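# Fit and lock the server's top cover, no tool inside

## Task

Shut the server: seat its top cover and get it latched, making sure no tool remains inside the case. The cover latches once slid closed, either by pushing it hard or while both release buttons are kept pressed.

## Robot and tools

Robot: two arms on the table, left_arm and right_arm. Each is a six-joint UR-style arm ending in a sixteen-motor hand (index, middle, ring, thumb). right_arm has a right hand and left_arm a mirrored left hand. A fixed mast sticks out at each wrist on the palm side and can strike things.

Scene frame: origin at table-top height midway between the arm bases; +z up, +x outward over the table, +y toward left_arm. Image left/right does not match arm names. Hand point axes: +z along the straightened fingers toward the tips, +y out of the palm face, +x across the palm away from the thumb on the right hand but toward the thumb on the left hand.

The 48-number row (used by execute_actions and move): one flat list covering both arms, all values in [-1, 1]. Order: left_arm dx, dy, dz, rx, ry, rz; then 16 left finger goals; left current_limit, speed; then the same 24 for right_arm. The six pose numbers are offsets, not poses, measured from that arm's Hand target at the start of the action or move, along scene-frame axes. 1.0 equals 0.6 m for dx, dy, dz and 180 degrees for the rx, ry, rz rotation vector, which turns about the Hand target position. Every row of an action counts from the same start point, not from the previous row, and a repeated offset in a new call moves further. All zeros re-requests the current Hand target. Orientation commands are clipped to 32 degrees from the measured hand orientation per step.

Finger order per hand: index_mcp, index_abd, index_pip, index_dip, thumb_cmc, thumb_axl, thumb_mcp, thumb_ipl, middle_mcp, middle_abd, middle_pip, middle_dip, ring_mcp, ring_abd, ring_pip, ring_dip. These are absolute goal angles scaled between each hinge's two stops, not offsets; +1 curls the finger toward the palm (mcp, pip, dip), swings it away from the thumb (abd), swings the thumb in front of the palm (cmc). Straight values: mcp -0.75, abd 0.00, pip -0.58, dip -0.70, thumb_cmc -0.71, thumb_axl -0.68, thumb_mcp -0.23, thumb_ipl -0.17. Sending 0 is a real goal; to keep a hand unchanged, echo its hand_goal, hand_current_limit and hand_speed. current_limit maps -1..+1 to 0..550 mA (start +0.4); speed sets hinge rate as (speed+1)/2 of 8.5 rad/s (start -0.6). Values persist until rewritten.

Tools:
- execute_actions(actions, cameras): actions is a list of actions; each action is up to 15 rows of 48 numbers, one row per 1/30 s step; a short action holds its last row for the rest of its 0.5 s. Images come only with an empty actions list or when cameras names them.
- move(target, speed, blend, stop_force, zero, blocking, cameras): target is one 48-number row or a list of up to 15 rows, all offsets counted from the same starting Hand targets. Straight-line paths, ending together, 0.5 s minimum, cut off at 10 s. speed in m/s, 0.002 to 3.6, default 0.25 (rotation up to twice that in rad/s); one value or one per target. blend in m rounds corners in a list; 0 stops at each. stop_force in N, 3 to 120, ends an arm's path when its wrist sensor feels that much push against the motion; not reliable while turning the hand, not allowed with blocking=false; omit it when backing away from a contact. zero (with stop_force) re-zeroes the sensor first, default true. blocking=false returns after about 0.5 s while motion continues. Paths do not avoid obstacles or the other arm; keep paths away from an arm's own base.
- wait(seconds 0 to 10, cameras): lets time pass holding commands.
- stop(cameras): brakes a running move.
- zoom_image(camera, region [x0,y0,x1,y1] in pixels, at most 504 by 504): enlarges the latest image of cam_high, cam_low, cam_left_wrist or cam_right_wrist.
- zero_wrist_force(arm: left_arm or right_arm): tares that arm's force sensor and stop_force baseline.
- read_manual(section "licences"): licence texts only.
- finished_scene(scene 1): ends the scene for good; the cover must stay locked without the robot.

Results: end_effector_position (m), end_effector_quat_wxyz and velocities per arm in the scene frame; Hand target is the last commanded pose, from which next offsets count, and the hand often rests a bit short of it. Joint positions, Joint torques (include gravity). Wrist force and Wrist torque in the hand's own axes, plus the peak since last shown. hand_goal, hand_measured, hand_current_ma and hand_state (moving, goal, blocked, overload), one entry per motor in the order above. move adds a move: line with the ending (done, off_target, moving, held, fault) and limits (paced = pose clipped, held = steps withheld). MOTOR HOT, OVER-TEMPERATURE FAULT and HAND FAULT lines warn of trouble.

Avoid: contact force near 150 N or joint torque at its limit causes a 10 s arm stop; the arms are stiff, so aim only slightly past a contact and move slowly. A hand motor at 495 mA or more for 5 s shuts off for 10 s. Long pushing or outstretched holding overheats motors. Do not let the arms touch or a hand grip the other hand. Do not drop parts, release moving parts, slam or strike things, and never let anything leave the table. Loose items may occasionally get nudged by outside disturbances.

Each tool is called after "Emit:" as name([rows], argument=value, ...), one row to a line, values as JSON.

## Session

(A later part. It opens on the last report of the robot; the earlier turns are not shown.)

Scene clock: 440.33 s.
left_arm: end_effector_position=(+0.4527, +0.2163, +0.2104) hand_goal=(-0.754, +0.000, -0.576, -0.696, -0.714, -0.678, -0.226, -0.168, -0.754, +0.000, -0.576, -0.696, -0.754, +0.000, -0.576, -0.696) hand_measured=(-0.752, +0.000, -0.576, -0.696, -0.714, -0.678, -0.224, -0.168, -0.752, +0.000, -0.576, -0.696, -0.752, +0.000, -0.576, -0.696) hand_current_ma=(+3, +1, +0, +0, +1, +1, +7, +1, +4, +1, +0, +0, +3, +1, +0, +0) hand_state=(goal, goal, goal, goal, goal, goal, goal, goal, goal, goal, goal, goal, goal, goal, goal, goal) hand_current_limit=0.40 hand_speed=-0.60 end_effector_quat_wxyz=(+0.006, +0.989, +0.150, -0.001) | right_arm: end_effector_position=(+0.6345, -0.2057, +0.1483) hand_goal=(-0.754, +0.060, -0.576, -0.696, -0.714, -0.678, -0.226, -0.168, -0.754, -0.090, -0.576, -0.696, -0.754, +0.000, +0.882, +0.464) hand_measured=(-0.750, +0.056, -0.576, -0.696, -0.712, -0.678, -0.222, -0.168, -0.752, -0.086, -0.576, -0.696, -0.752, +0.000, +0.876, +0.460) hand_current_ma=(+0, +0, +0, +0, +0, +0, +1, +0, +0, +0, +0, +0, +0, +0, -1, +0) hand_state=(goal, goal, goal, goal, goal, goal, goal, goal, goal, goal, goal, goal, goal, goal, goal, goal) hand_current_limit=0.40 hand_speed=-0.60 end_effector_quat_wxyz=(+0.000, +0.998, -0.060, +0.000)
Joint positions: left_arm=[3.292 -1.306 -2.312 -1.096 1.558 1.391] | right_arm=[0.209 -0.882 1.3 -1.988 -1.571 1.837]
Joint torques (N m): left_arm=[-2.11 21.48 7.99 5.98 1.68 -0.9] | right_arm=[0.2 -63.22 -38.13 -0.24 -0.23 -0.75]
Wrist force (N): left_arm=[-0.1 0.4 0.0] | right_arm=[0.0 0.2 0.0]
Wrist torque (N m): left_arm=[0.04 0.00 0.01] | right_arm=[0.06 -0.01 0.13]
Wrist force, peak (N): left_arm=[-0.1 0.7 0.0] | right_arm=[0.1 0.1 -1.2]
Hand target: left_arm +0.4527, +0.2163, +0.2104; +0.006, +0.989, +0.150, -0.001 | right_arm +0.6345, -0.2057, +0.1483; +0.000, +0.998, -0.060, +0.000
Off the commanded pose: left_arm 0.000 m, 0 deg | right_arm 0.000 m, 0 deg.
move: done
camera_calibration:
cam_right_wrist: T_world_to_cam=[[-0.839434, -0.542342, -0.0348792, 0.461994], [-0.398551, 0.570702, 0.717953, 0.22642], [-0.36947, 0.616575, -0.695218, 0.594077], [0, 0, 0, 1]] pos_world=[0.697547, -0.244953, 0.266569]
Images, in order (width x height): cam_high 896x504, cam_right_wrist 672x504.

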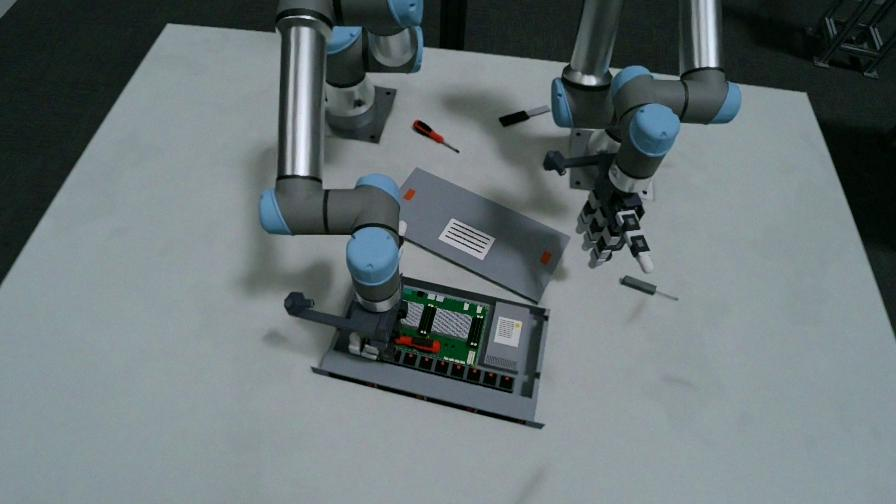

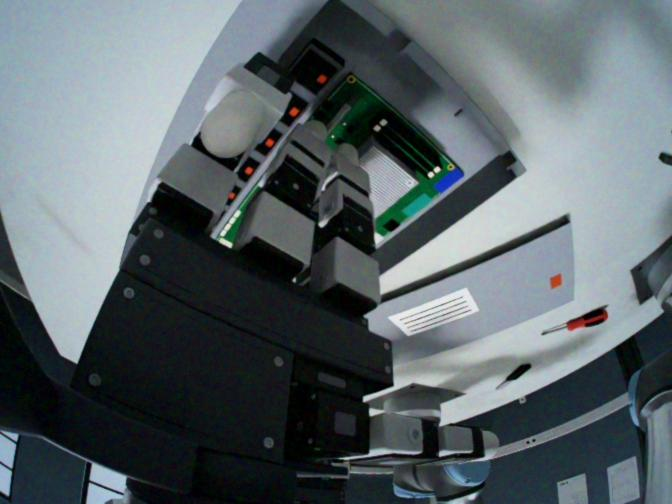

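Emit:
move(target=[0,0,0, 0,0,0, -0.754,0,-0.576,-0.696,-0.714,-0.678,-0.226,-0.168,-0.754,0,-0.576,-0.696,-0.754,0,-0.576,-0.696,0.4,-0.6, 0,0,-0.022,0,0,0,-0.754,0.06,-0.576,-0.696,-0.714,-0.678,-0.226,-0.168,-0.754,-0.09,-0.576,-0.696,-0.754,0,0.883,0.464,0.4,-0.6], speed=0.03, stop_force=4, cameras=["cam_high", "cam_right_wrist"])

Emit:
zoom_image(camera="cam_right_wrist", region=[240, 40, 440, 200])

Scene clock: 449.10 s.
left_arm: end_effector_position=(+0.4527, +0.2163, +0.2104) hand_goal=(-0.754, +0.000, -0.576, -0.696, -0.714, -0.678, -0.226, -0.168, -0.754, +0.000, -0.576, -0.696, -0.754, +0.000, -0.576, -0.696) hand_measured=(-0.752, +0.000, -0.576, -0.696, -0.714, -0.678, -0.224, -0.168, -0.752, +0.000, -0.576, -0.696, -0.752, +0.000, -0.576, -0.696) hand_current_ma=(+3, +1, +0, +0, +1, +1, +7, +1, +4, +1, +0, +0, +3, +1, +0, +0) hand_state=(goal, goal, goal, goal, goal, goal, goal, goal, goal, goal, goal, goal, goal, goal, goal, goal) hand_current_limit=0.40 hand_speed=-0.60 end_effector_quat_wxyz=(+0.006, +0.989, +0.150, -0.001) | right_arm: end_effector_position=(+0.6345, -0.2057, +0.1356) hand_goal=(-0.754, +0.060, -0.576, -0.696, -0.714, -0.678, -0.226, -0.168, -0.754, -0.090, -0.576, -0.696, -0.754, +0.000, +0.882, +0.464) hand_measured=(-0.750, +0.056, -0.576, -0.696, -0.712, -0.678, -0.222, -0.168, -0.752, -0.088, -0.576, -0.696, -0.752, +0.000, +0.876, +0.460) hand_current_ma=(+0, +0, +0, +0, +0, +0, +1, +0, +0, +0, +0, +0, +0, +0, -1, +0) hand_state=(goal, goal, goal, goal, goal, goal, goal, goal, goal, goal, goal, goal, goal, goal, goal, goal) hand_current_limit=0.40 hand_speed=-0.60 end_effector_quat_wxyz=(+0.000, +0.998, -0.060, +0.000)
Joint positions: left_arm=[3.292 -1.306 -2.312 -1.096 1.558 1.391] | right_arm=[0.209 -0.87 1.313 -2.014 -1.571 1.837]
Joint torques (N m): left_arm=[-2.94 21.53 7.96 5.86 1.62 -0.82] | right_arm=[-3.05 -61.06 -35.6 -1.2 0.79 -0.72]
Wrist force (N): left_arm=[0.1 0.6 0.1] | right_arm=[0.1 0.6 -2.4]
Wrist torque (N m): left_arm=[0.08 -0.02 0.03] | right_arm=[0.31 0.06 0.14]
Wrist force, peak (N): left_arm=[-0.4 0.7 -0.4] | right_arm=[0.6 0.2 -9.1]
Hand target: left_arm +0.4527, +0.2163, +0.2104; +0.006, +0.989, +0.150, -0.001 | right_arm +0.6345, -0.2057, +0.1356; +0.000, +0.998, -0.060, +0.000
Off the commanded pose: left_arm 0.000 m, 0 deg | right_arm 0.000 m, 0 deg.
move: contact (right_arm)
camera_calibration:
cam_right_wrist: T_world_to_cam=[[-0.839434, -0.542342, -0.0348792, 0.461547], [-0.398551, 0.570702, 0.717953, 0.235609], [-0.36947, 0.616575, -0.695218, 0.585179], [0, 0, 0, 1]] pos_world=[0.697547, -0.244953, 0.253769]
Images, in order (width x height): cam_high 896x504, cam_right_wrist 672x504.

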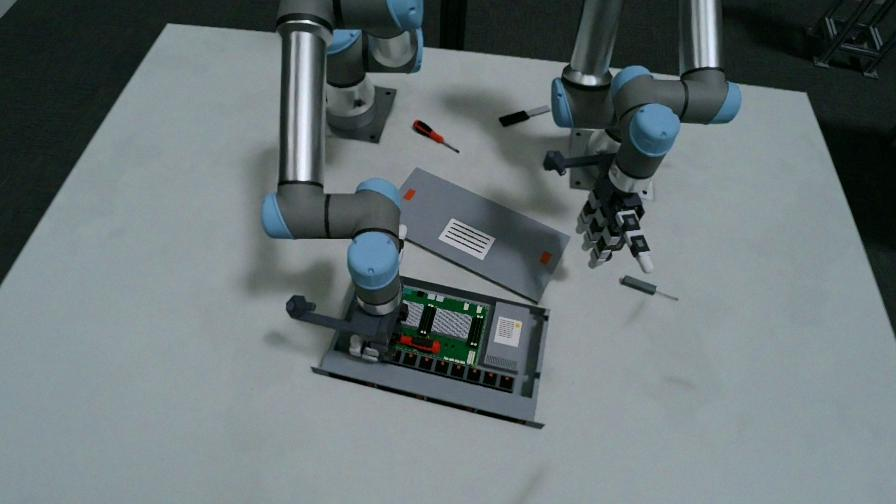

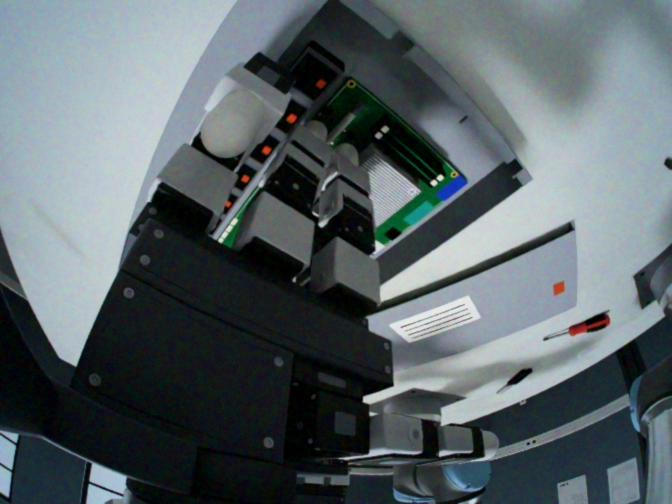

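Scaled by 2.520 from the camera's 672x504 image, which has a finer 960x720 frame.

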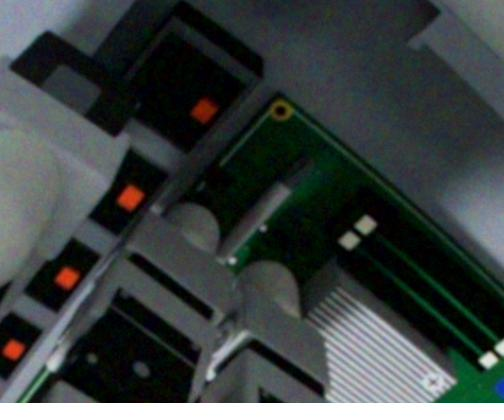

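Emit:
move(target=[0,0,0, 0,0,0, -0.754,0,-0.576,-0.696,-0.714,-0.678,-0.226,-0.168,-0.754,0,-0.576,-0.696,-0.754,0,-0.576,-0.696,0.4,-0.6, 0,0,0.001,0,0,0,-0.754,0.3,-0.576,-0.696,-0.714,-0.678,-0.226,-0.168,-0.754,-0.3,-0.576,-0.696,-0.754,0,0.883,0.464,0.4,-0.85], speed=0.05, cameras=["cam_right_wrist"])

Emit:
zoom_image(camera="cam_right_wrist", region=[240, 40, 440, 200])

Scene clock: 459.77 s.
left_arm: end_effector_position=(+0.4527, +0.2163, +0.2104) hand_goal=(-0.754, +0.000, -0.576, -0.696, -0.714, -0.678, -0.226, -0.168, -0.754, +0.000, -0.576, -0.696, -0.754, +0.000, -0.576, -0.696) hand_measured=(-0.752, +0.000, -0.576, -0.696, -0.714, -0.678, -0.224, -0.168, -0.752, +0.000, -0.576, -0.696, -0.752, +0.000, -0.576, -0.696) hand_current_ma=(+3, +1, +0, +0, +1, +1, +7, +1, +4, +1, +0, +0, +3, +1, +0, +0) hand_state=(goal, goal, goal, goal, goal, goal, goal, goal, goal, goal, goal, goal, goal, goal, goal, goal) hand_current_limit=0.40 hand_speed=-0.60 end_effector_quat_wxyz=(+0.006, +0.989, +0.150, -0.001) | right_arm: end_effector_position=(+0.6345, -0.2057, +0.1362) hand_goal=(-0.754, +0.300, -0.576, -0.696, -0.714, -0.678, -0.226, -0.168, -0.754, -0.300, -0.576, -0.696, -0.754, +0.000, +0.882, +0.464) hand_measured=(-0.750, +0.106, -0.576, -0.696, -0.712, -0.678, -0.222, -0.168, -0.752, -0.100, -0.576, -0.696, -0.752, +0.000, +0.876, +0.460) hand_current_ma=(+0, -385, +0, +0, +0, +0, +1, +0, +0, +385, +0, +0, +0, +0, -1, +0) hand_state=(goal, blocked, goal, goal, goal, goal, goal, goal, goal, blocked, goal, goal, goal, goal, goal, goal) hand_current_limit=0.40 hand_speed=-0.85 end_effector_quat_wxyz=(+0.000, +0.998, -0.060, +0.000)
Joint positions: left_arm=[3.292 -1.306 -2.312 -1.096 1.558 1.391] | right_arm=[0.209 -0.87 1.313 -2.013 -1.571 1.837]
Joint torques (N m): left_arm=[-2.25 21.01 8.23 5.82 1.62 -0.91] | right_arm=[-1.72 -62.55 -37.36 -0.5 0.61 -0.75]
Wrist force (N): left_arm=[-0.3 0.7 -0.2] | right_arm=[-0.4 0.2 0.0]
Wrist torque (N m): left_arm=[0.10 0.02 -0.01] | right_arm=[0.07 0.03 0.10]
Wrist force, peak (N): left_arm=[-0.3 0.8 0.2] | right_arm=[0.1 0.4 -3.0]
Hand target: left_arm +0.4527, +0.2163, +0.2104; +0.006, +0.989, +0.150, -0.001 | right_arm +0.6345, -0.2057, +0.1362; +0.000, +0.998, -0.060, +0.000
Off the commanded pose: left_arm 0.000 m, 0 deg | right_arm 0.000 m, 0 deg.
move: done
camera_calibration:
cam_right_wrist: T_world_to_cam=[[-0.839434, -0.542342, -0.0348792, 0.461568], [-0.398551, 0.570702, 0.717953, 0.235179], [-0.36947, 0.616575, -0.695218, 0.585596], [0, 0, 0, 1]] pos_world=[0.697547, -0.244953, 0.254369]
Images, in order (width x height): cam_right_wrist 672x504.

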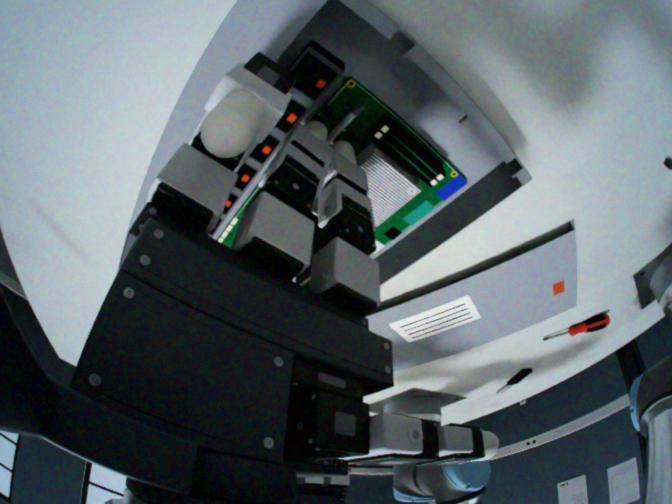

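Scaled by 2.520 from the camera's 672x504 image, which has a finer 960x720 frame.

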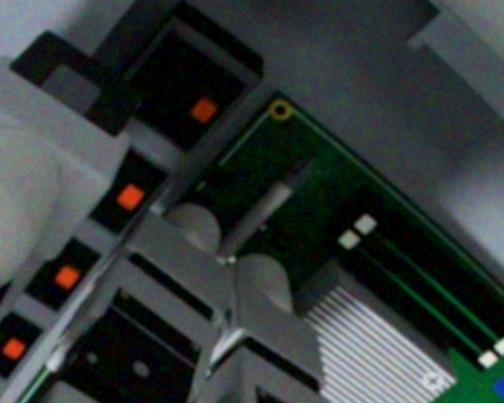

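Emit:
move(target=[0,0,0, 0,0,0, -0.754,0,-0.576,-0.696,-0.714,-0.678,-0.226,-0.168,-0.754,0,-0.576,-0.696,-0.754,0,-0.576,-0.696,0.4,-0.6, 0,0,0.05,0,0,0,-0.754,0.3,-0.576,-0.696,-0.714,-0.678,-0.226,-0.168,-0.754,-0.3,-0.576,-0.696,-0.754,0,0.883,0.464,0.6,-0.85], speed=0.04, cameras=["cam_right_wrist", "cam_high"])

Emit:
zoom_image(camera="cam_right_wrist", region=[240, 40, 440, 200])

Emit:
zoom_image(camera="cam_high", region=[320, 270, 480, 380])

Scene clock: 469.77 s.
left_arm: end_effector_position=(+0.4527, +0.2163, +0.2104) hand_goal=(-0.754, +0.000, -0.576, -0.696, -0.714, -0.678, -0.226, -0.168, -0.754, +0.000, -0.576, -0.696, -0.754, +0.000, -0.576, -0.696) hand_measured=(-0.752, +0.000, -0.576, -0.696, -0.714, -0.678, -0.224, -0.168, -0.752, +0.000, -0.576, -0.696, -0.752, +0.000, -0.576, -0.696) hand_current_ma=(+3, +1, +0, +0, +1, +1, +7, +1, +4, +1, +0, +0, +3, +1, +0, +0) hand_state=(goal, goal, goal, goal, goal, goal, goal, goal, goal, goal, goal, goal, goal, goal, goal, goal) hand_current_limit=0.40 hand_speed=-0.60 end_effector_quat_wxyz=(+0.006, +0.989, +0.150, -0.001) | right_arm: end_effector_position=(+0.6346, -0.2057, +0.1666) hand_goal=(-0.754, +0.300, -0.576, -0.696, -0.714, -0.678, -0.226, -0.168, -0.754, -0.300, -0.576, -0.696, -0.754, +0.000, +0.882, +0.464) hand_measured=(-0.750, +0.108, -0.576, -0.696, -0.712, -0.678, -0.222, -0.168, -0.752, -0.100, -0.576, -0.696, -0.752, +0.000, +0.876, +0.460) hand_current_ma=(+0, -440, +0, +0, +0, +0, +1, +0, +0, +440, +0, +0, +0, +0, -1, +0) hand_state=(goal, blocked, goal, goal, goal, goal, goal, goal, goal, blocked, goal, goal, goal, goal, goal, goal) hand_current_limit=0.60 hand_speed=-0.85 end_effector_quat_wxyz=(+0.000, +0.998, -0.060, +0.000)
Joint positions: left_arm=[3.292 -1.306 -2.312 -1.096 1.558 1.391] | right_arm=[0.209 -0.9 1.28 -1.951 -1.571 1.837]
Joint torques (N m): left_arm=[-2.01 21.11 8.41 5.78 1.62 -0.91] | right_arm=[-1.36 -30.58 -9.03 -4.67 0.45 -0.81]
Wrist force (N): left_arm=[-0.3 0.4 0.2] | right_arm=[-0.1 0.1 0.1]
Wrist torque (N m): left_arm=[0.03 0.03 -0.01] | right_arm=[0.03 0.01 0.10]
Wrist force, peak (N): left_arm=[-0.4 0.8 -0.1] | right_arm=[-0.3 0.1 0.8]
Hand target: left_arm +0.4527, +0.2163, +0.2104; +0.006, +0.989, +0.150, -0.001 | right_arm +0.6345, -0.2057, +0.1662; +0.000, +0.998, -0.060, +0.000
Off the commanded pose: left_arm 0.000 m, 0 deg | right_arm 0.000 m, 0 deg.
move: done
camera_calibration:
cam_right_wrist: T_world_to_cam=[[-0.839397, -0.542366, -0.0353924, 0.462831], [-0.398997, 0.570675, 0.717726, 0.213689], [-0.369072, 0.616579, -0.695425, 0.60662], [0, 0, 0, 1]] pos_world=[0.697647, -0.244953, 0.284869]
Images, in order (width x height): cam_high 896x504, cam_right_wrist 672x504.

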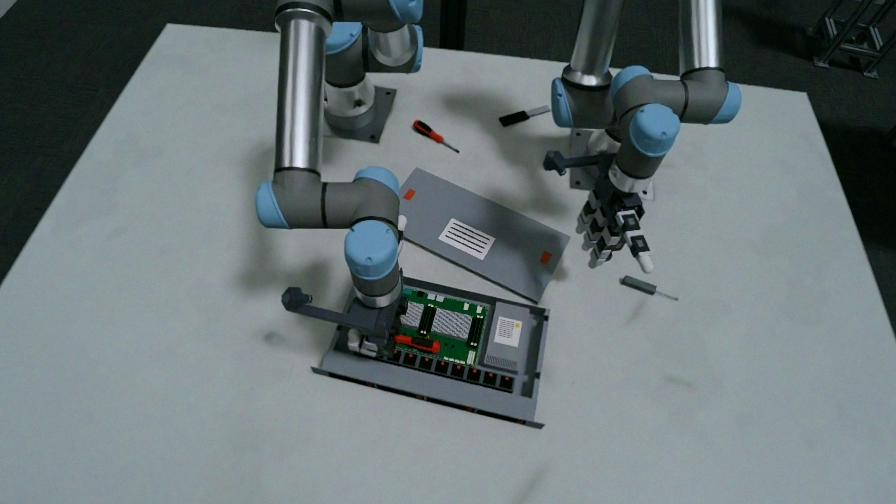

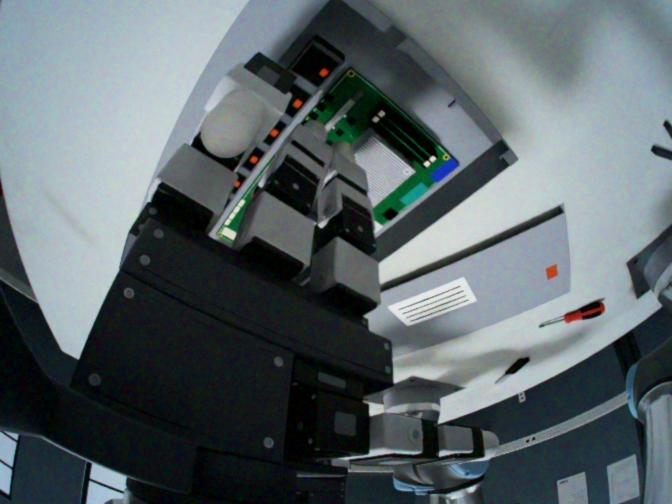

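Scaled by 2.520 from the camera's 672x504 image, which has a finer 960x720 frame.

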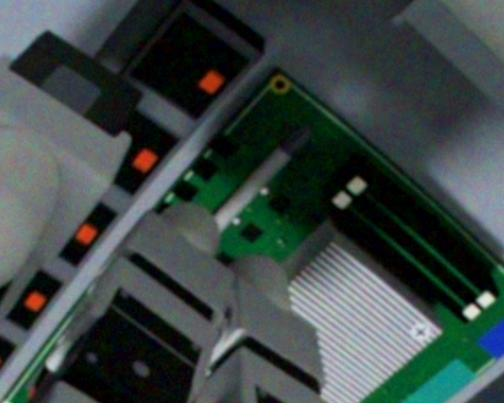

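Scaled by 3.150 from the camera's 896x504 image, which has a finer 1280x720 frame.

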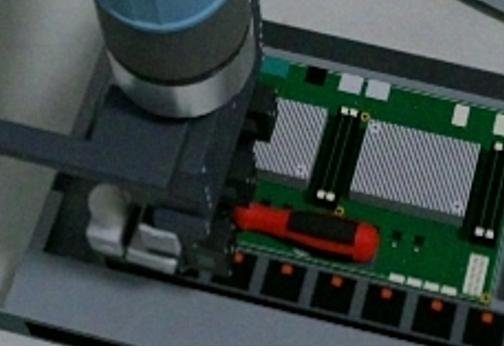

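Emit:
move([
  [0,0,0, 0,0,0, -0.754,0,-0.576,-0.696,-0.714,-0.678,-0.226,-0.168,-0.754,0,-0.576,-0.696,-0.754,0,-0.576,-0.696,0.4,-0.6, 0,0,0.03,0,0,0,-0.754,0.0,-0.576,-0.696,-0.714,-0.678,-0.226,-0.168,-0.754,0,-0.576,-0.696,-0.754,0,0.883,0.464,0.4,-0.6],
  [0,0,0, 0,0,0, -0.754,0,-0.576,-0.696,-0.714,-0.678,-0.226,-0.168,-0.754,0,-0.576,-0.696,-0.754,0,-0.576,-0.696,0.4,-0.6, 0,0,0.03,0,0,0,-0.438,0.0,-0.971,-0.971,-0.714,-0.678,-0.226,-0.168,-0.986,0,-0.328,-0.319,-0.754,0,0.883,0.464,0.4,-0.6],
  [0,0,0, 0,0,0, -0.754,0,-0.576,-0.696,-0.714,-0.678,-0.226,-0.168,-0.754,0,-0.576,-0.696,-0.754,0,-0.576,-0.696,0.4,-0.6, 0,0,0.03,0,0,0,-0.438,0.3,-0.971,-0.971,-0.714,-0.678,-0.226,-0.168,-0.986,-0.3,-0.328,-0.319,-0.754,0,0.883,0.464,0.2,-0.6],
], speed=0.1, cameras=["cam_right_wrist"])

Emit:
zoom_image(camera="cam_right_wrist", region=[240, 40, 440, 200])

Scene clock: 530.43 s.
left_arm: end_effector_position=(+0.4527, +0.2163, +0.2104) hand_goal=(-0.754, +0.000, -0.576, -0.696, -0.714, -0.678, -0.226, -0.168, -0.754, +0.000, -0.576, -0.696, -0.754, +0.000, -0.576, -0.696) hand_measured=(-0.752, +0.000, -0.576, -0.696, -0.714, -0.678, -0.224, -0.168, -0.752, +0.000, -0.576, -0.696, -0.752, +0.000, -0.576, -0.696) hand_current_ma=(+3, +1, +0, +0, +1, +1, +7, +1, +4, +1, +0, +0, +3, +1, +0, +0) hand_state=(goal, goal, goal, goal, goal, goal, goal, goal, goal, goal, goal, goal, goal, goal, goal, goal) hand_current_limit=0.40 hand_speed=-0.60 end_effector_quat_wxyz=(+0.006, +0.989, +0.150, -0.001) | right_arm: end_effector_position=(+0.6345, -0.2057, +0.1842) hand_goal=(-0.438, +0.300, -0.972, -0.972, -0.714, -0.678, -0.226, -0.168, -0.986, -0.300, -0.328, -0.320, -0.754, +0.000, +0.882, +0.464) hand_measured=(-0.440, +0.134, -0.972, -0.972, -0.712, -0.678, -0.222, -0.168, -0.980, -0.134, -0.326, -0.320, -0.752, +0.000, +0.876, +0.460) hand_current_ma=(+0, -330, +0, +0, +0, +0, +1, +0, +1, +330, +0, +0, +0, +0, -1, +0) hand_state=(goal, blocked, goal, goal, goal, goal, goal, goal, goal, blocked, goal, goal, goal, goal, goal, goal) hand_current_limit=0.20 hand_speed=-0.60 end_effector_quat_wxyz=(+0.000, +0.998, -0.060, +0.000)
Joint positions: left_arm=[3.292 -1.306 -2.312 -1.096 1.558 1.391] | right_arm=[0.209 -0.915 1.258 -1.913 -1.571 1.837]
Joint torques (N m): left_arm=[-2.36 21.56 8.62 5.64 1.62 -0.86] | right_arm=[-1.61 -29.59 -7.23 -4.42 0.41 0.53]
Wrist force (N): left_arm=[-0.2 0.6 0.1] | right_arm=[0.0 0.2 0.3]
Wrist torque (N m): left_arm=[0.07 0.01 -0.01] | right_arm=[0.04 -0.02 0.11]
Wrist force, peak (N): left_arm=[0.0 0.9 0.0] | right_arm=[-0.1 0.2 1.2]
Hand target: left_arm +0.4527, +0.2163, +0.2104; +0.006, +0.989, +0.150, -0.001 | right_arm +0.6345, -0.2057, +0.1842; +0.000, +0.998, -0.060, +0.000
Off the commanded pose: left_arm 0.000 m, 0 deg | right_arm 0.000 m, 0 deg.
move: done
camera_calibration:
cam_right_wrist: T_world_to_cam=[[-0.839434, -0.542342, -0.0348792, 0.463242], [-0.398551, 0.570702, 0.717953, 0.200717], [-0.36947, 0.616575, -0.695218, 0.618966], [0, 0, 0, 1]] pos_world=[0.697547, -0.244953, 0.302369]
Images, in order (width x height): cam_right_wrist 672x504.

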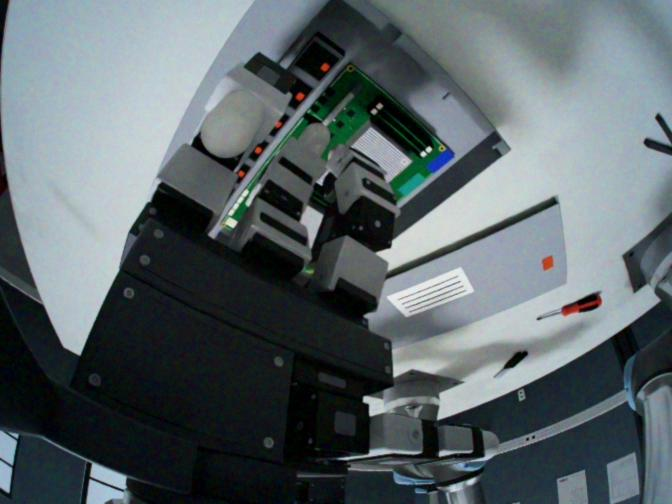

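Scaled by 2.520 from the camera's 672x504 image, which has a finer 960x720 frame.

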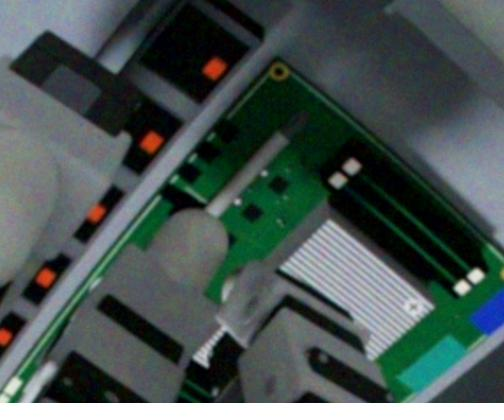

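Emit:
move(target=[0,0,0, 0,0,0, -0.754,0,-0.576,-0.696,-0.714,-0.678,-0.226,-0.168,-0.754,0,-0.576,-0.696,-0.754,0,-0.576,-0.696,0.4,-0.6, -0.0025,0.0042,0,0,0,0,-0.438,0.08,-0.971,-0.971,-0.714,-0.678,-0.226,-0.168,-0.986,-0.09,-0.328,-0.319,-0.754,0,0.883,0.464,0.4,-0.6], speed=0.1)

Emit:
move(target=[0,0,0, 0,0,0, -0.754,0,-0.576,-0.696,-0.714,-0.678,-0.226,-0.168,-0.754,0,-0.576,-0.696,-0.754,0,-0.576,-0.696,0.4,-0.6, 0,0,-0.0937,0,0,0,-0.438,0.08,-0.971,-0.971,-0.714,-0.678,-0.226,-0.168,-0.986,-0.09,-0.328,-0.319,-0.754,0,0.883,0.464,0.4,-0.6], speed=0.03, stop_force=4, cameras=["cam_right_wrist"])

Emit:
zoom_image(camera="cam_right_wrist", region=[240, 40, 440, 200])

Scene clock: 552.67 s.
left_arm: end_effector_position=(+0.4527, +0.2163, +0.2104) hand_goal=(-0.754, +0.000, -0.576, -0.696, -0.714, -0.678, -0.226, -0.168, -0.754, +0.000, -0.576, -0.696, -0.754, +0.000, -0.576, -0.696) hand_measured=(-0.752, +0.000, -0.576, -0.696, -0.714, -0.678, -0.224, -0.168, -0.752, +0.000, -0.576, -0.696, -0.752, +0.000, -0.576, -0.696) hand_current_ma=(+3, +1, +0, +0, +1, +1, +7, +1, +4, +1, +0, +0, +3, +1, +0, +0) hand_state=(goal, goal, goal, goal, goal, goal, goal, goal, goal, goal, goal, goal, goal, goal, goal, goal) hand_current_limit=0.40 hand_speed=-0.60 end_effector_quat_wxyz=(+0.006, +0.989, +0.150, -0.001) | right_arm: end_effector_position=(+0.6329, -0.2031, +0.1842) hand_goal=(-0.438, +0.080, -0.972, -0.972, -0.714, -0.678, -0.226, -0.168, -0.986, -0.090, -0.328, -0.320, -0.754, +0.000, +0.882, +0.464) hand_measured=(-0.440, +0.080, -0.972, -0.972, -0.712, -0.678, -0.222, -0.168, -0.980, -0.090, -0.326, -0.320, -0.752, +0.000, +0.876, +0.460) hand_current_ma=(+0, +0, +0, +0, +0, +0, +1, +0, +1, +0, +0, +0, +0, +0, -1, +0) hand_state=(goal, goal, goal, goal, goal, goal, goal, goal, goal, goal, goal, goal, goal, goal, goal, goal) hand_current_limit=0.40 hand_speed=-0.60 end_effector_quat_wxyz=(+0.000, +0.998, -0.060, +0.000)
Joint positions: left_arm=[3.292 -1.306 -2.312 -1.096 1.558 1.391] | right_arm=[0.212 -0.917 1.261 -1.914 -1.571 1.841]
Joint torques (N m): left_arm=[-2.11 21.7 8.44 5.53 1.6 -0.88] | right_arm=[2.49 -62.97 -9.31 -4.31 0.75 0.3]
Wrist force (N): left_arm=[0.0 0.4 -0.1] | right_arm=[0.0 0.0 -0.2]
Wrist torque (N m): left_arm=[0.05 -0.01 0.01] | right_arm=[0.06 -0.01 0.10]
Wrist force, peak (N): left_arm=[-0.2 0.8 0.0] | right_arm=[0.0 0.9 -0.1]
Hand target: left_arm +0.4527, +0.2163, +0.2104; +0.006, +0.989, +0.150, -0.001 | right_arm +0.6330, -0.2032, +0.1842; +0.000, +0.998, -0.060, +0.000
Off the commanded pose: left_arm 0.000 m, 0 deg | right_arm 0.000 m, 0 deg.
move: done

Scene clock: 555.67 s.
left_arm: end_effector_position=(+0.4527, +0.2163, +0.2104) hand_goal=(-0.754, +0.000, -0.576, -0.696, -0.714, -0.678, -0.226, -0.168, -0.754, +0.000, -0.576, -0.696, -0.754, +0.000, -0.576, -0.696) hand_measured=(-0.752, +0.000, -0.576, -0.696, -0.714, -0.678, -0.224, -0.168, -0.752, +0.000, -0.576, -0.696, -0.752, +0.000, -0.576, -0.696) hand_current_ma=(+3, +1, +0, +0, +1, +1, +7, +1, +4, +1, +0, +0, +3, +1, +0, +0) hand_state=(goal, goal, goal, goal, goal, goal, goal, goal, goal, goal, goal, goal, goal, goal, goal, goal) hand_current_limit=0.40 hand_speed=-0.60 end_effector_quat_wxyz=(+0.006, +0.989, +0.150, -0.001) | right_arm: end_effector_position=(+0.6330, -0.2032, +0.1289) hand_goal=(-0.438, +0.080, -0.972, -0.972, -0.714, -0.678, -0.226, -0.168, -0.986, -0.090, -0.328, -0.320, -0.754, +0.000, +0.882, +0.464) hand_measured=(-0.440, +0.080, -0.972, -0.972, -0.712, -0.678, -0.222, -0.168, -0.988, -0.090, -0.320, -0.310, -0.752, +0.000, +0.876, +0.460) hand_current_ma=(+0, +0, +0, +0, +0, +0, +1, +0, +0, +0, +2, +3, +0, +0, -1, +0) hand_state=(goal, goal, goal, goal, goal, goal, goal, goal, goal, goal, goal, goal, goal, goal, goal, goal) hand_current_limit=0.40 hand_speed=-0.60 end_effector_quat_wxyz=(+0.000, +0.998, -0.060, +0.000)
Joint positions: left_arm=[3.292 -1.306 -2.312 -1.096 1.558 1.391] | right_arm=[0.212 -0.864 1.322 -2.028 -1.571 1.841]
Joint torques (N m): left_arm=[-2.58 21.48 8.46 5.47 1.54 -0.9] | right_arm=[-3.43 -62.24 -36.05 -3.72 0.37 -0.84]
Wrist force (N): left_arm=[-0.3 0.6 0.0] | right_arm=[-0.3 0.2 -1.6]
Wrist torque (N m): left_arm=[0.08 0.03 -0.01] | right_arm=[0.23 0.02 0.10]
Wrist force, peak (N): left_arm=[-0.4 0.7 0.0] | right_arm=[0.2 -0.9 -7.5]
Hand target: left_arm +0.4527, +0.2163, +0.2104; +0.006, +0.989, +0.150, -0.001 | right_arm +0.6330, -0.2032, +0.1289; +0.000, +0.998, -0.060, +0.000 (not the last commanded pose)
Off the commanded pose: left_arm 0.000 m, 0 deg | right_arm 0.001 m, 0 deg.
move: contact (right_arm)
camera_calibration:
cam_right_wrist: T_world_to_cam=[[-0.839432, -0.542344, -0.0348762, 0.461466], [-0.398577, 0.570747, 0.717903, 0.238307], [-0.369445, 0.616532, -0.695269, 0.578418], [0, 0, 0, 1]] pos_world=[0.696047, -0.242353, 0.247169]
Images, in order (width x height): cam_right_wrist 672x504.

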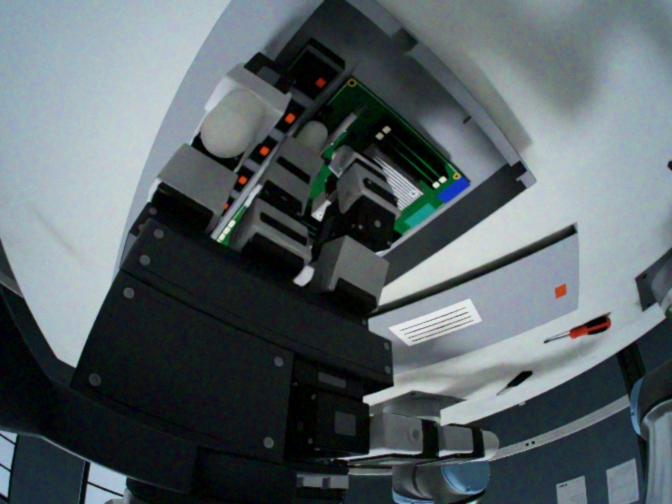

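Scaled by 2.520 from the camera's 672x504 image, which has a finer 960x720 frame.

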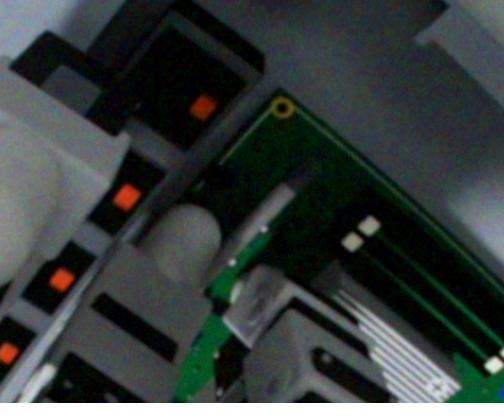

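Emit:
move(target=[0,0,0, 0,0,0, -0.754,0,-0.576,-0.696,-0.714,-0.678,-0.226,-0.168,-0.754,0,-0.576,-0.696,-0.754,0,-0.576,-0.696,0.4,-0.6, 0,0,0.001,0,0,0,-0.438,0.3,-0.971,-0.971,-0.714,-0.678,-0.226,-0.168,-0.986,-0.3,-0.328,-0.319,-0.754,0,0.883,0.464,0.5,-0.8], speed=0.05, cameras=["cam_right_wrist"])

Emit:
zoom_image(camera="cam_right_wrist", region=[240, 40, 440, 200])

Scene clock: 572.10 s.
left_arm: end_effector_position=(+0.4527, +0.2163, +0.2104) hand_goal=(-0.754, +0.000, -0.576, -0.696, -0.714, -0.678, -0.226, -0.168, -0.754, +0.000, -0.576, -0.696, -0.754, +0.000, -0.576, -0.696) hand_measured=(-0.752, +0.000, -0.576, -0.696, -0.714, -0.678, -0.224, -0.168, -0.752, +0.000, -0.576, -0.696, -0.752, +0.000, -0.576, -0.696) hand_current_ma=(+3, +1, +0, +0, +1, +1, +7, +1, +4, +1, +0, +0, +3, +1, +0, +0) hand_state=(goal, goal, goal, goal, goal, goal, goal, goal, goal, goal, goal, goal, goal, goal, goal, goal) hand_current_limit=0.40 hand_speed=-0.60 end_effector_quat_wxyz=(+0.006, +0.989, +0.150, -0.001) | right_arm: end_effector_position=(+0.6330, -0.2032, +0.1295) hand_goal=(-0.438, +0.300, -0.972, -0.972, -0.714, -0.678, -0.226, -0.168, -0.986, -0.300, -0.328, -0.320, -0.754, +0.000, +0.882, +0.464) hand_measured=(-0.440, +0.136, -0.974, -0.972, -0.712, -0.678, -0.222, -0.168, -0.986, -0.134, -0.322, -0.314, -0.752, +0.000, +0.876, +0.460) hand_current_ma=(+0, -347, +0, +0, +0, +0, +1, +0, +0, +359, +1, +1, +0, +0, -1, +0) hand_state=(goal, blocked, goal, goal, goal, goal, goal, goal, goal, blocked, goal, goal, goal, goal, goal, goal) hand_current_limit=0.50 hand_speed=-0.80 end_effector_quat_wxyz=(+0.000, +0.998, -0.060, +0.000)
Joint positions: left_arm=[3.292 -1.306 -2.312 -1.096 1.558 1.391] | right_arm=[0.212 -0.864 1.321 -2.027 -1.571 1.841]
Joint torques (N m): left_arm=[-2.17 20.67 8.46 5.46 1.49 -0.83] | right_arm=[-2.87 -62.31 -37.43 -0.63 -0.88 -0.59]
Wrist force (N): left_arm=[0.1 0.4 -0.4] | right_arm=[-0.1 0.0 -0.1]
Wrist torque (N m): left_arm=[0.08 -0.03 0.03] | right_arm=[0.09 0.01 0.11]
Wrist force, peak (N): left_arm=[-0.2 0.7 0.3] | right_arm=[-0.5 0.0 -2.0]
Hand target: left_arm +0.4527, +0.2163, +0.2104; +0.006, +0.989, +0.150, -0.001 | right_arm +0.6330, -0.2032, +0.1295; +0.000, +0.998, -0.060, +0.000
Off the commanded pose: left_arm 0.000 m, 0 deg | right_arm 0.000 m, 0 deg.
move: done
camera_calibration:
cam_right_wrist: T_world_to_cam=[[-0.839431, -0.542346, -0.0348789, 0.461486], [-0.398581, 0.570745, 0.717903, 0.237878], [-0.369445, 0.616532, -0.695269, 0.578835], [0, 0, 0, 1]] pos_world=[0.696047, -0.242353, 0.247769]
Images, in order (width x height): cam_right_wrist 672x504.

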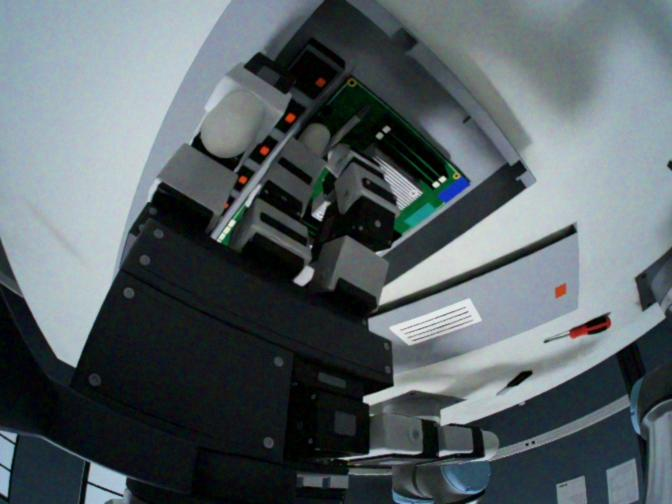

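Scaled by 2.520 from the camera's 672x504 image, which has a finer 960x720 frame.

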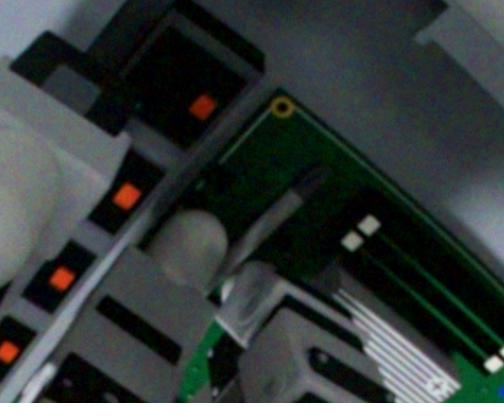

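Emit:
move(target=[0,0,0, 0,0,0, -0.754,0,-0.576,-0.696,-0.714,-0.678,-0.226,-0.168,-0.754,0,-0.576,-0.696,-0.754,0,-0.576,-0.696,0.4,-0.6, 0,0,0.03,0,0,0,-0.438,0.3,-0.971,-0.971,-0.714,-0.678,-0.226,-0.168,-0.986,-0.3,-0.328,-0.319,-0.754,0,0.883,0.464,0.6,-0.8], speed=0.03, cameras=["cam_right_wrist","cam_high"])

Emit:
zoom_image(camera="cam_right_wrist", region=[240, 40, 440, 200])

Emit:
zoom_image(camera="cam_high", region=[320, 270, 480, 380])

Scene clock: 581.37 s.
left_arm: end_effector_position=(+0.4527, +0.2163, +0.2104) hand_goal=(-0.754, +0.000, -0.576, -0.696, -0.714, -0.678, -0.226, -0.168, -0.754, +0.000, -0.576, -0.696, -0.754, +0.000, -0.576, -0.696) hand_measured=(-0.752, +0.000, -0.576, -0.696, -0.714, -0.678, -0.224, -0.168, -0.752, +0.000, -0.576, -0.696, -0.752, +0.000, -0.576, -0.696) hand_current_ma=(+3, +1, +0, +0, +1, +1, +7, +1, +4, +1, +0, +0, +3, +1, +0, +0) hand_state=(goal, goal, goal, goal, goal, goal, goal, goal, goal, goal, goal, goal, goal, goal, goal, goal) hand_current_limit=0.40 hand_speed=-0.60 end_effector_quat_wxyz=(+0.006, +0.989, +0.150, -0.001) | right_arm: end_effector_position=(+0.6330, -0.2032, +0.1478) hand_goal=(-0.438, +0.300, -0.972, -0.972, -0.714, -0.678, -0.226, -0.168, -0.986, -0.300, -0.328, -0.320, -0.754, +0.000, +0.882, +0.464) hand_measured=(-0.440, +0.136, -0.974, -0.972, -0.712, -0.678, -0.222, -0.168, -0.986, -0.134, -0.322, -0.314, -0.752, +0.000, +0.876, +0.460) hand_current_ma=(+0, -346, +0, +0, +0, +0, +1, +0, +0, +357, +1, +1, +0, +0, -1, +0) hand_state=(goal, blocked, goal, goal, goal, goal, goal, goal, goal, blocked, goal, goal, goal, goal, goal, goal) hand_current_limit=0.60 hand_speed=-0.80 end_effector_quat_wxyz=(+0.000, +0.998, -0.060, +0.000)
Joint positions: left_arm=[3.292 -1.306 -2.312 -1.096 1.558 1.391] | right_arm=[0.212 -0.883 1.303 -1.99 -1.571 1.841]
Joint torques (N m): left_arm=[-2 21.15 8.76 5.49 1.58 -0.85] | right_arm=[-3.68 -37.91 -18.51 -4.25 0.57 -0.48]
Wrist force (N): left_arm=[0.0 0.7 0.0] | right_arm=[0.0 0.3 0.1]
Wrist torque (N m): left_arm=[0.08 0.00 0.01] | right_arm=[0.07 -0.02 0.13]
Wrist force, peak (N): left_arm=[-0.1 0.8 0.1] | right_arm=[-0.6 0.4 0.1]
Hand target: left_arm +0.4527, +0.2163, +0.2104; +0.006, +0.989, +0.150, -0.001 | right_arm +0.6330, -0.2032, +0.1475; +0.000, +0.998, -0.060, +0.000
Off the commanded pose: left_arm 0.000 m, 0 deg | right_arm 0.000 m, 0 deg.
move: done
camera_calibration:
cam_right_wrist: T_world_to_cam=[[-0.839426, -0.542338, -0.0351166, 0.46227], [-0.398752, 0.570703, 0.717841, 0.224906], [-0.369271, 0.616577, -0.695321, 0.5915], [0, 0, 0, 1]] pos_world=[0.696147, -0.242353, 0.266069]
Images, in order (width x height): cam_high 896x504, cam_right_wrist 672x504.

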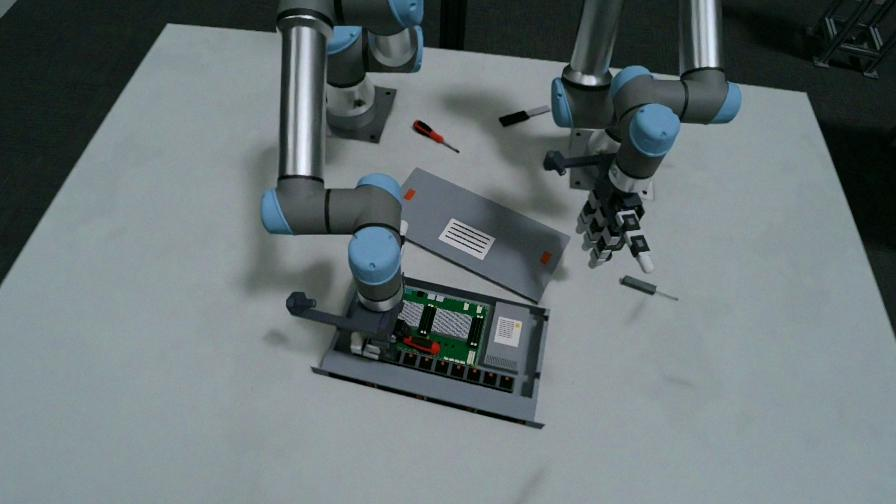

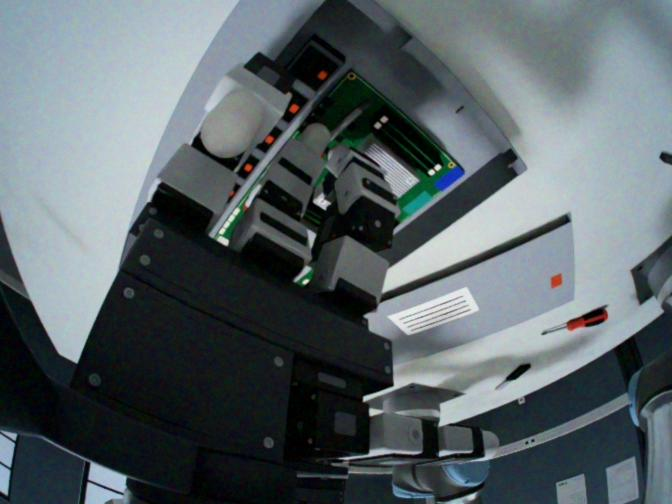

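Scaled by 2.520 from the camera's 672x504 image, which has a finer 960x720 frame.

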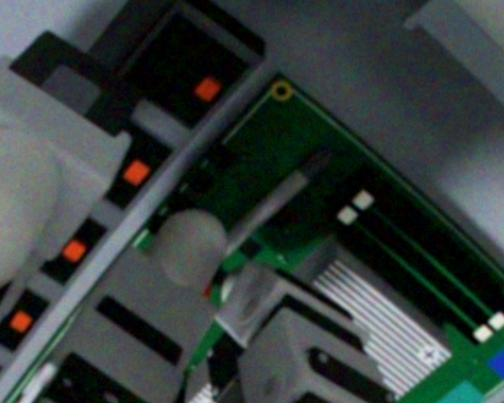

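Scaled by 3.150 from the camera's 896x504 image, which has a finer 1280x720 frame.

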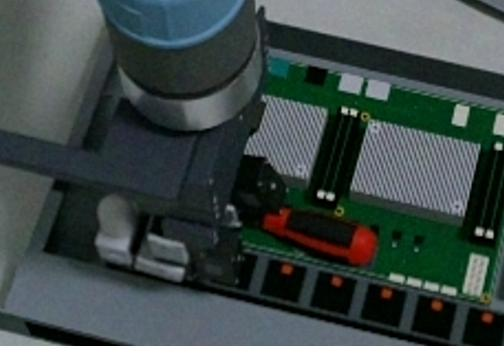

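Emit:
move(target=[0,0,0, 0,0,0, -0.754,0,-0.576,-0.696,-0.714,-0.678,-0.226,-0.168,-0.754,0,-0.576,-0.696,-0.754,0,-0.576,-0.696,0.4,-0.6, 0,0,0.06,0,0,0,-0.438,0.3,-0.971,-0.971,-0.714,-0.678,-0.226,-0.168,-0.986,-0.3,-0.328,-0.319,-0.754,0,0.883,0.464,0.6,-0.8], speed=0.04, cameras=["cam_right_wrist","cam_high"])

Emit:
zoom_image(camera="cam_right_wrist", region=[240, 40, 440, 200])

Emit:
zoom_image(camera="cam_high", region=[320, 270, 480, 380])

Scene clock: 599.43 s.
left_arm: end_effector_position=(+0.4527, +0.2163, +0.2104) hand_goal=(-0.754, +0.000, -0.576, -0.696, -0.714, -0.678, -0.226, -0.168, -0.754, +0.000, -0.576, -0.696, -0.754, +0.000, -0.576, -0.696) hand_measured=(-0.752, +0.000, -0.576, -0.696, -0.714, -0.678, -0.224, -0.168, -0.752, +0.000, -0.576, -0.696, -0.752, +0.000, -0.576, -0.696) hand_current_ma=(+3, +1, +0, +0, +1, +1, +7, +1, +4, +1, +0, +0, +3, +1, +0, +0) hand_state=(goal, goal, goal, goal, goal, goal, goal, goal, goal, goal, goal, goal, goal, goal, goal, goal) hand_current_limit=0.40 hand_speed=-0.60 end_effector_quat_wxyz=(+0.006, +0.989, +0.150, -0.001) | right_arm: end_effector_position=(+0.6331, -0.2032, +0.1840) hand_goal=(-0.438, +0.300, -0.972, -0.972, -0.714, -0.678, -0.226, -0.168, -0.986, -0.300, -0.328, -0.320, -0.754, +0.000, +0.882, +0.464) hand_measured=(-0.440, +0.136, -0.974, -0.972, -0.712, -0.678, -0.222, -0.168, -0.986, -0.134, -0.322, -0.314, -0.752, +0.000, +0.876, +0.460) hand_current_ma=(+0, -346, +0, +0, +0, +0, +1, +0, +0, +357, +1, +1, +0, +0, -1, +0) hand_state=(goal, blocked, goal, goal, goal, goal, goal, goal, goal, blocked, goal, goal, goal, goal, goal, goal) hand_current_limit=0.60 hand_speed=-0.80 end_effector_quat_wxyz=(+0.000, +0.998, -0.060, +0.000)
Joint positions: left_arm=[3.292 -1.306 -2.312 -1.096 1.558 1.391] | right_arm=[0.212 -0.916 1.261 -1.916 -1.571 1.841]
Joint torques (N m): left_arm=[-2.09 21.17 8.57 5.52 1.58 -0.85] | right_arm=[-2.02 -30.99 -7.57 -4.67 0.89 -0.52]
Wrist force (N): left_arm=[0.0 0.5 0.0] | right_arm=[0.1 0.4 -0.3]
Wrist torque (N m): left_arm=[0.07 -0.01 0.01] | right_arm=[0.11 -0.01 0.11]
Wrist force, peak (N): left_arm=[-0.1 0.9 0.4] | right_arm=[-0.1 0.2 1.0]
Hand target: left_arm +0.4527, +0.2163, +0.2104; +0.006, +0.989, +0.150, -0.001 | right_arm +0.6330, -0.2032, +0.1835; +0.000, +0.998, -0.060, +0.000
Off the commanded pose: left_arm 0.000 m, 0 deg | right_arm 0.000 m, 0 deg.
move: done
camera_calibration:
cam_right_wrist: T_world_to_cam=[[-0.839397, -0.542366, -0.0353924, 0.463595], [-0.398997, 0.570675, 0.717726, 0.199191], [-0.369072, 0.616579, -0.695425, 0.616494], [0, 0, 0, 1]] pos_world=[0.696147, -0.242353, 0.302169]
Images, in order (width x height): cam_high 896x504, cam_right_wrist 672x504.

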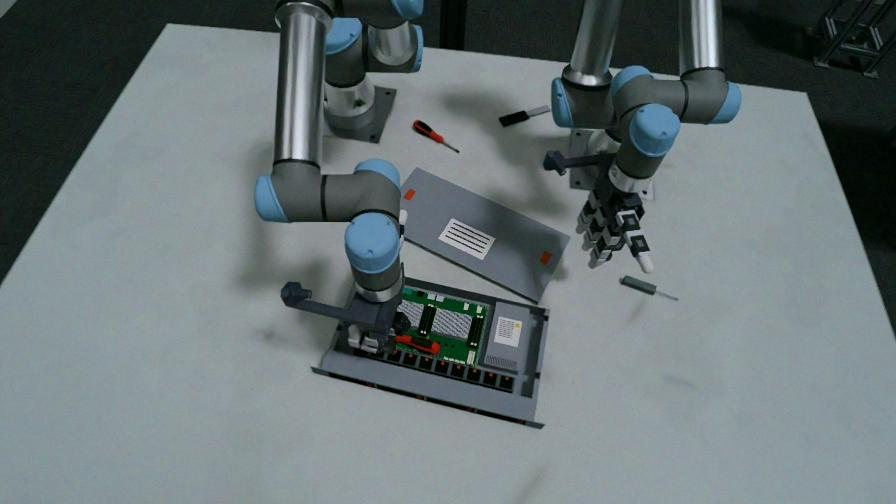

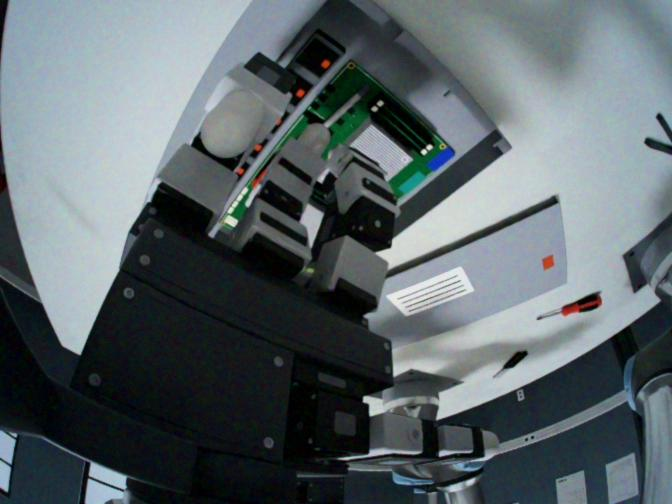

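Scaled by 2.520 from the camera's 672x504 image, which has a finer 960x720 frame.

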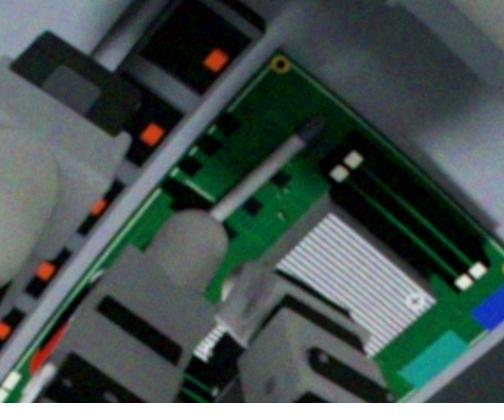

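Scaled by 3.150 from the camera's 896x504 image, which has a finer 1280x720 frame.

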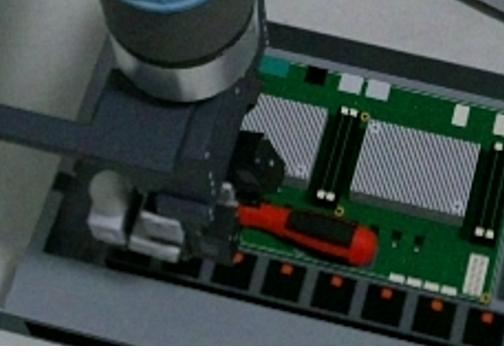

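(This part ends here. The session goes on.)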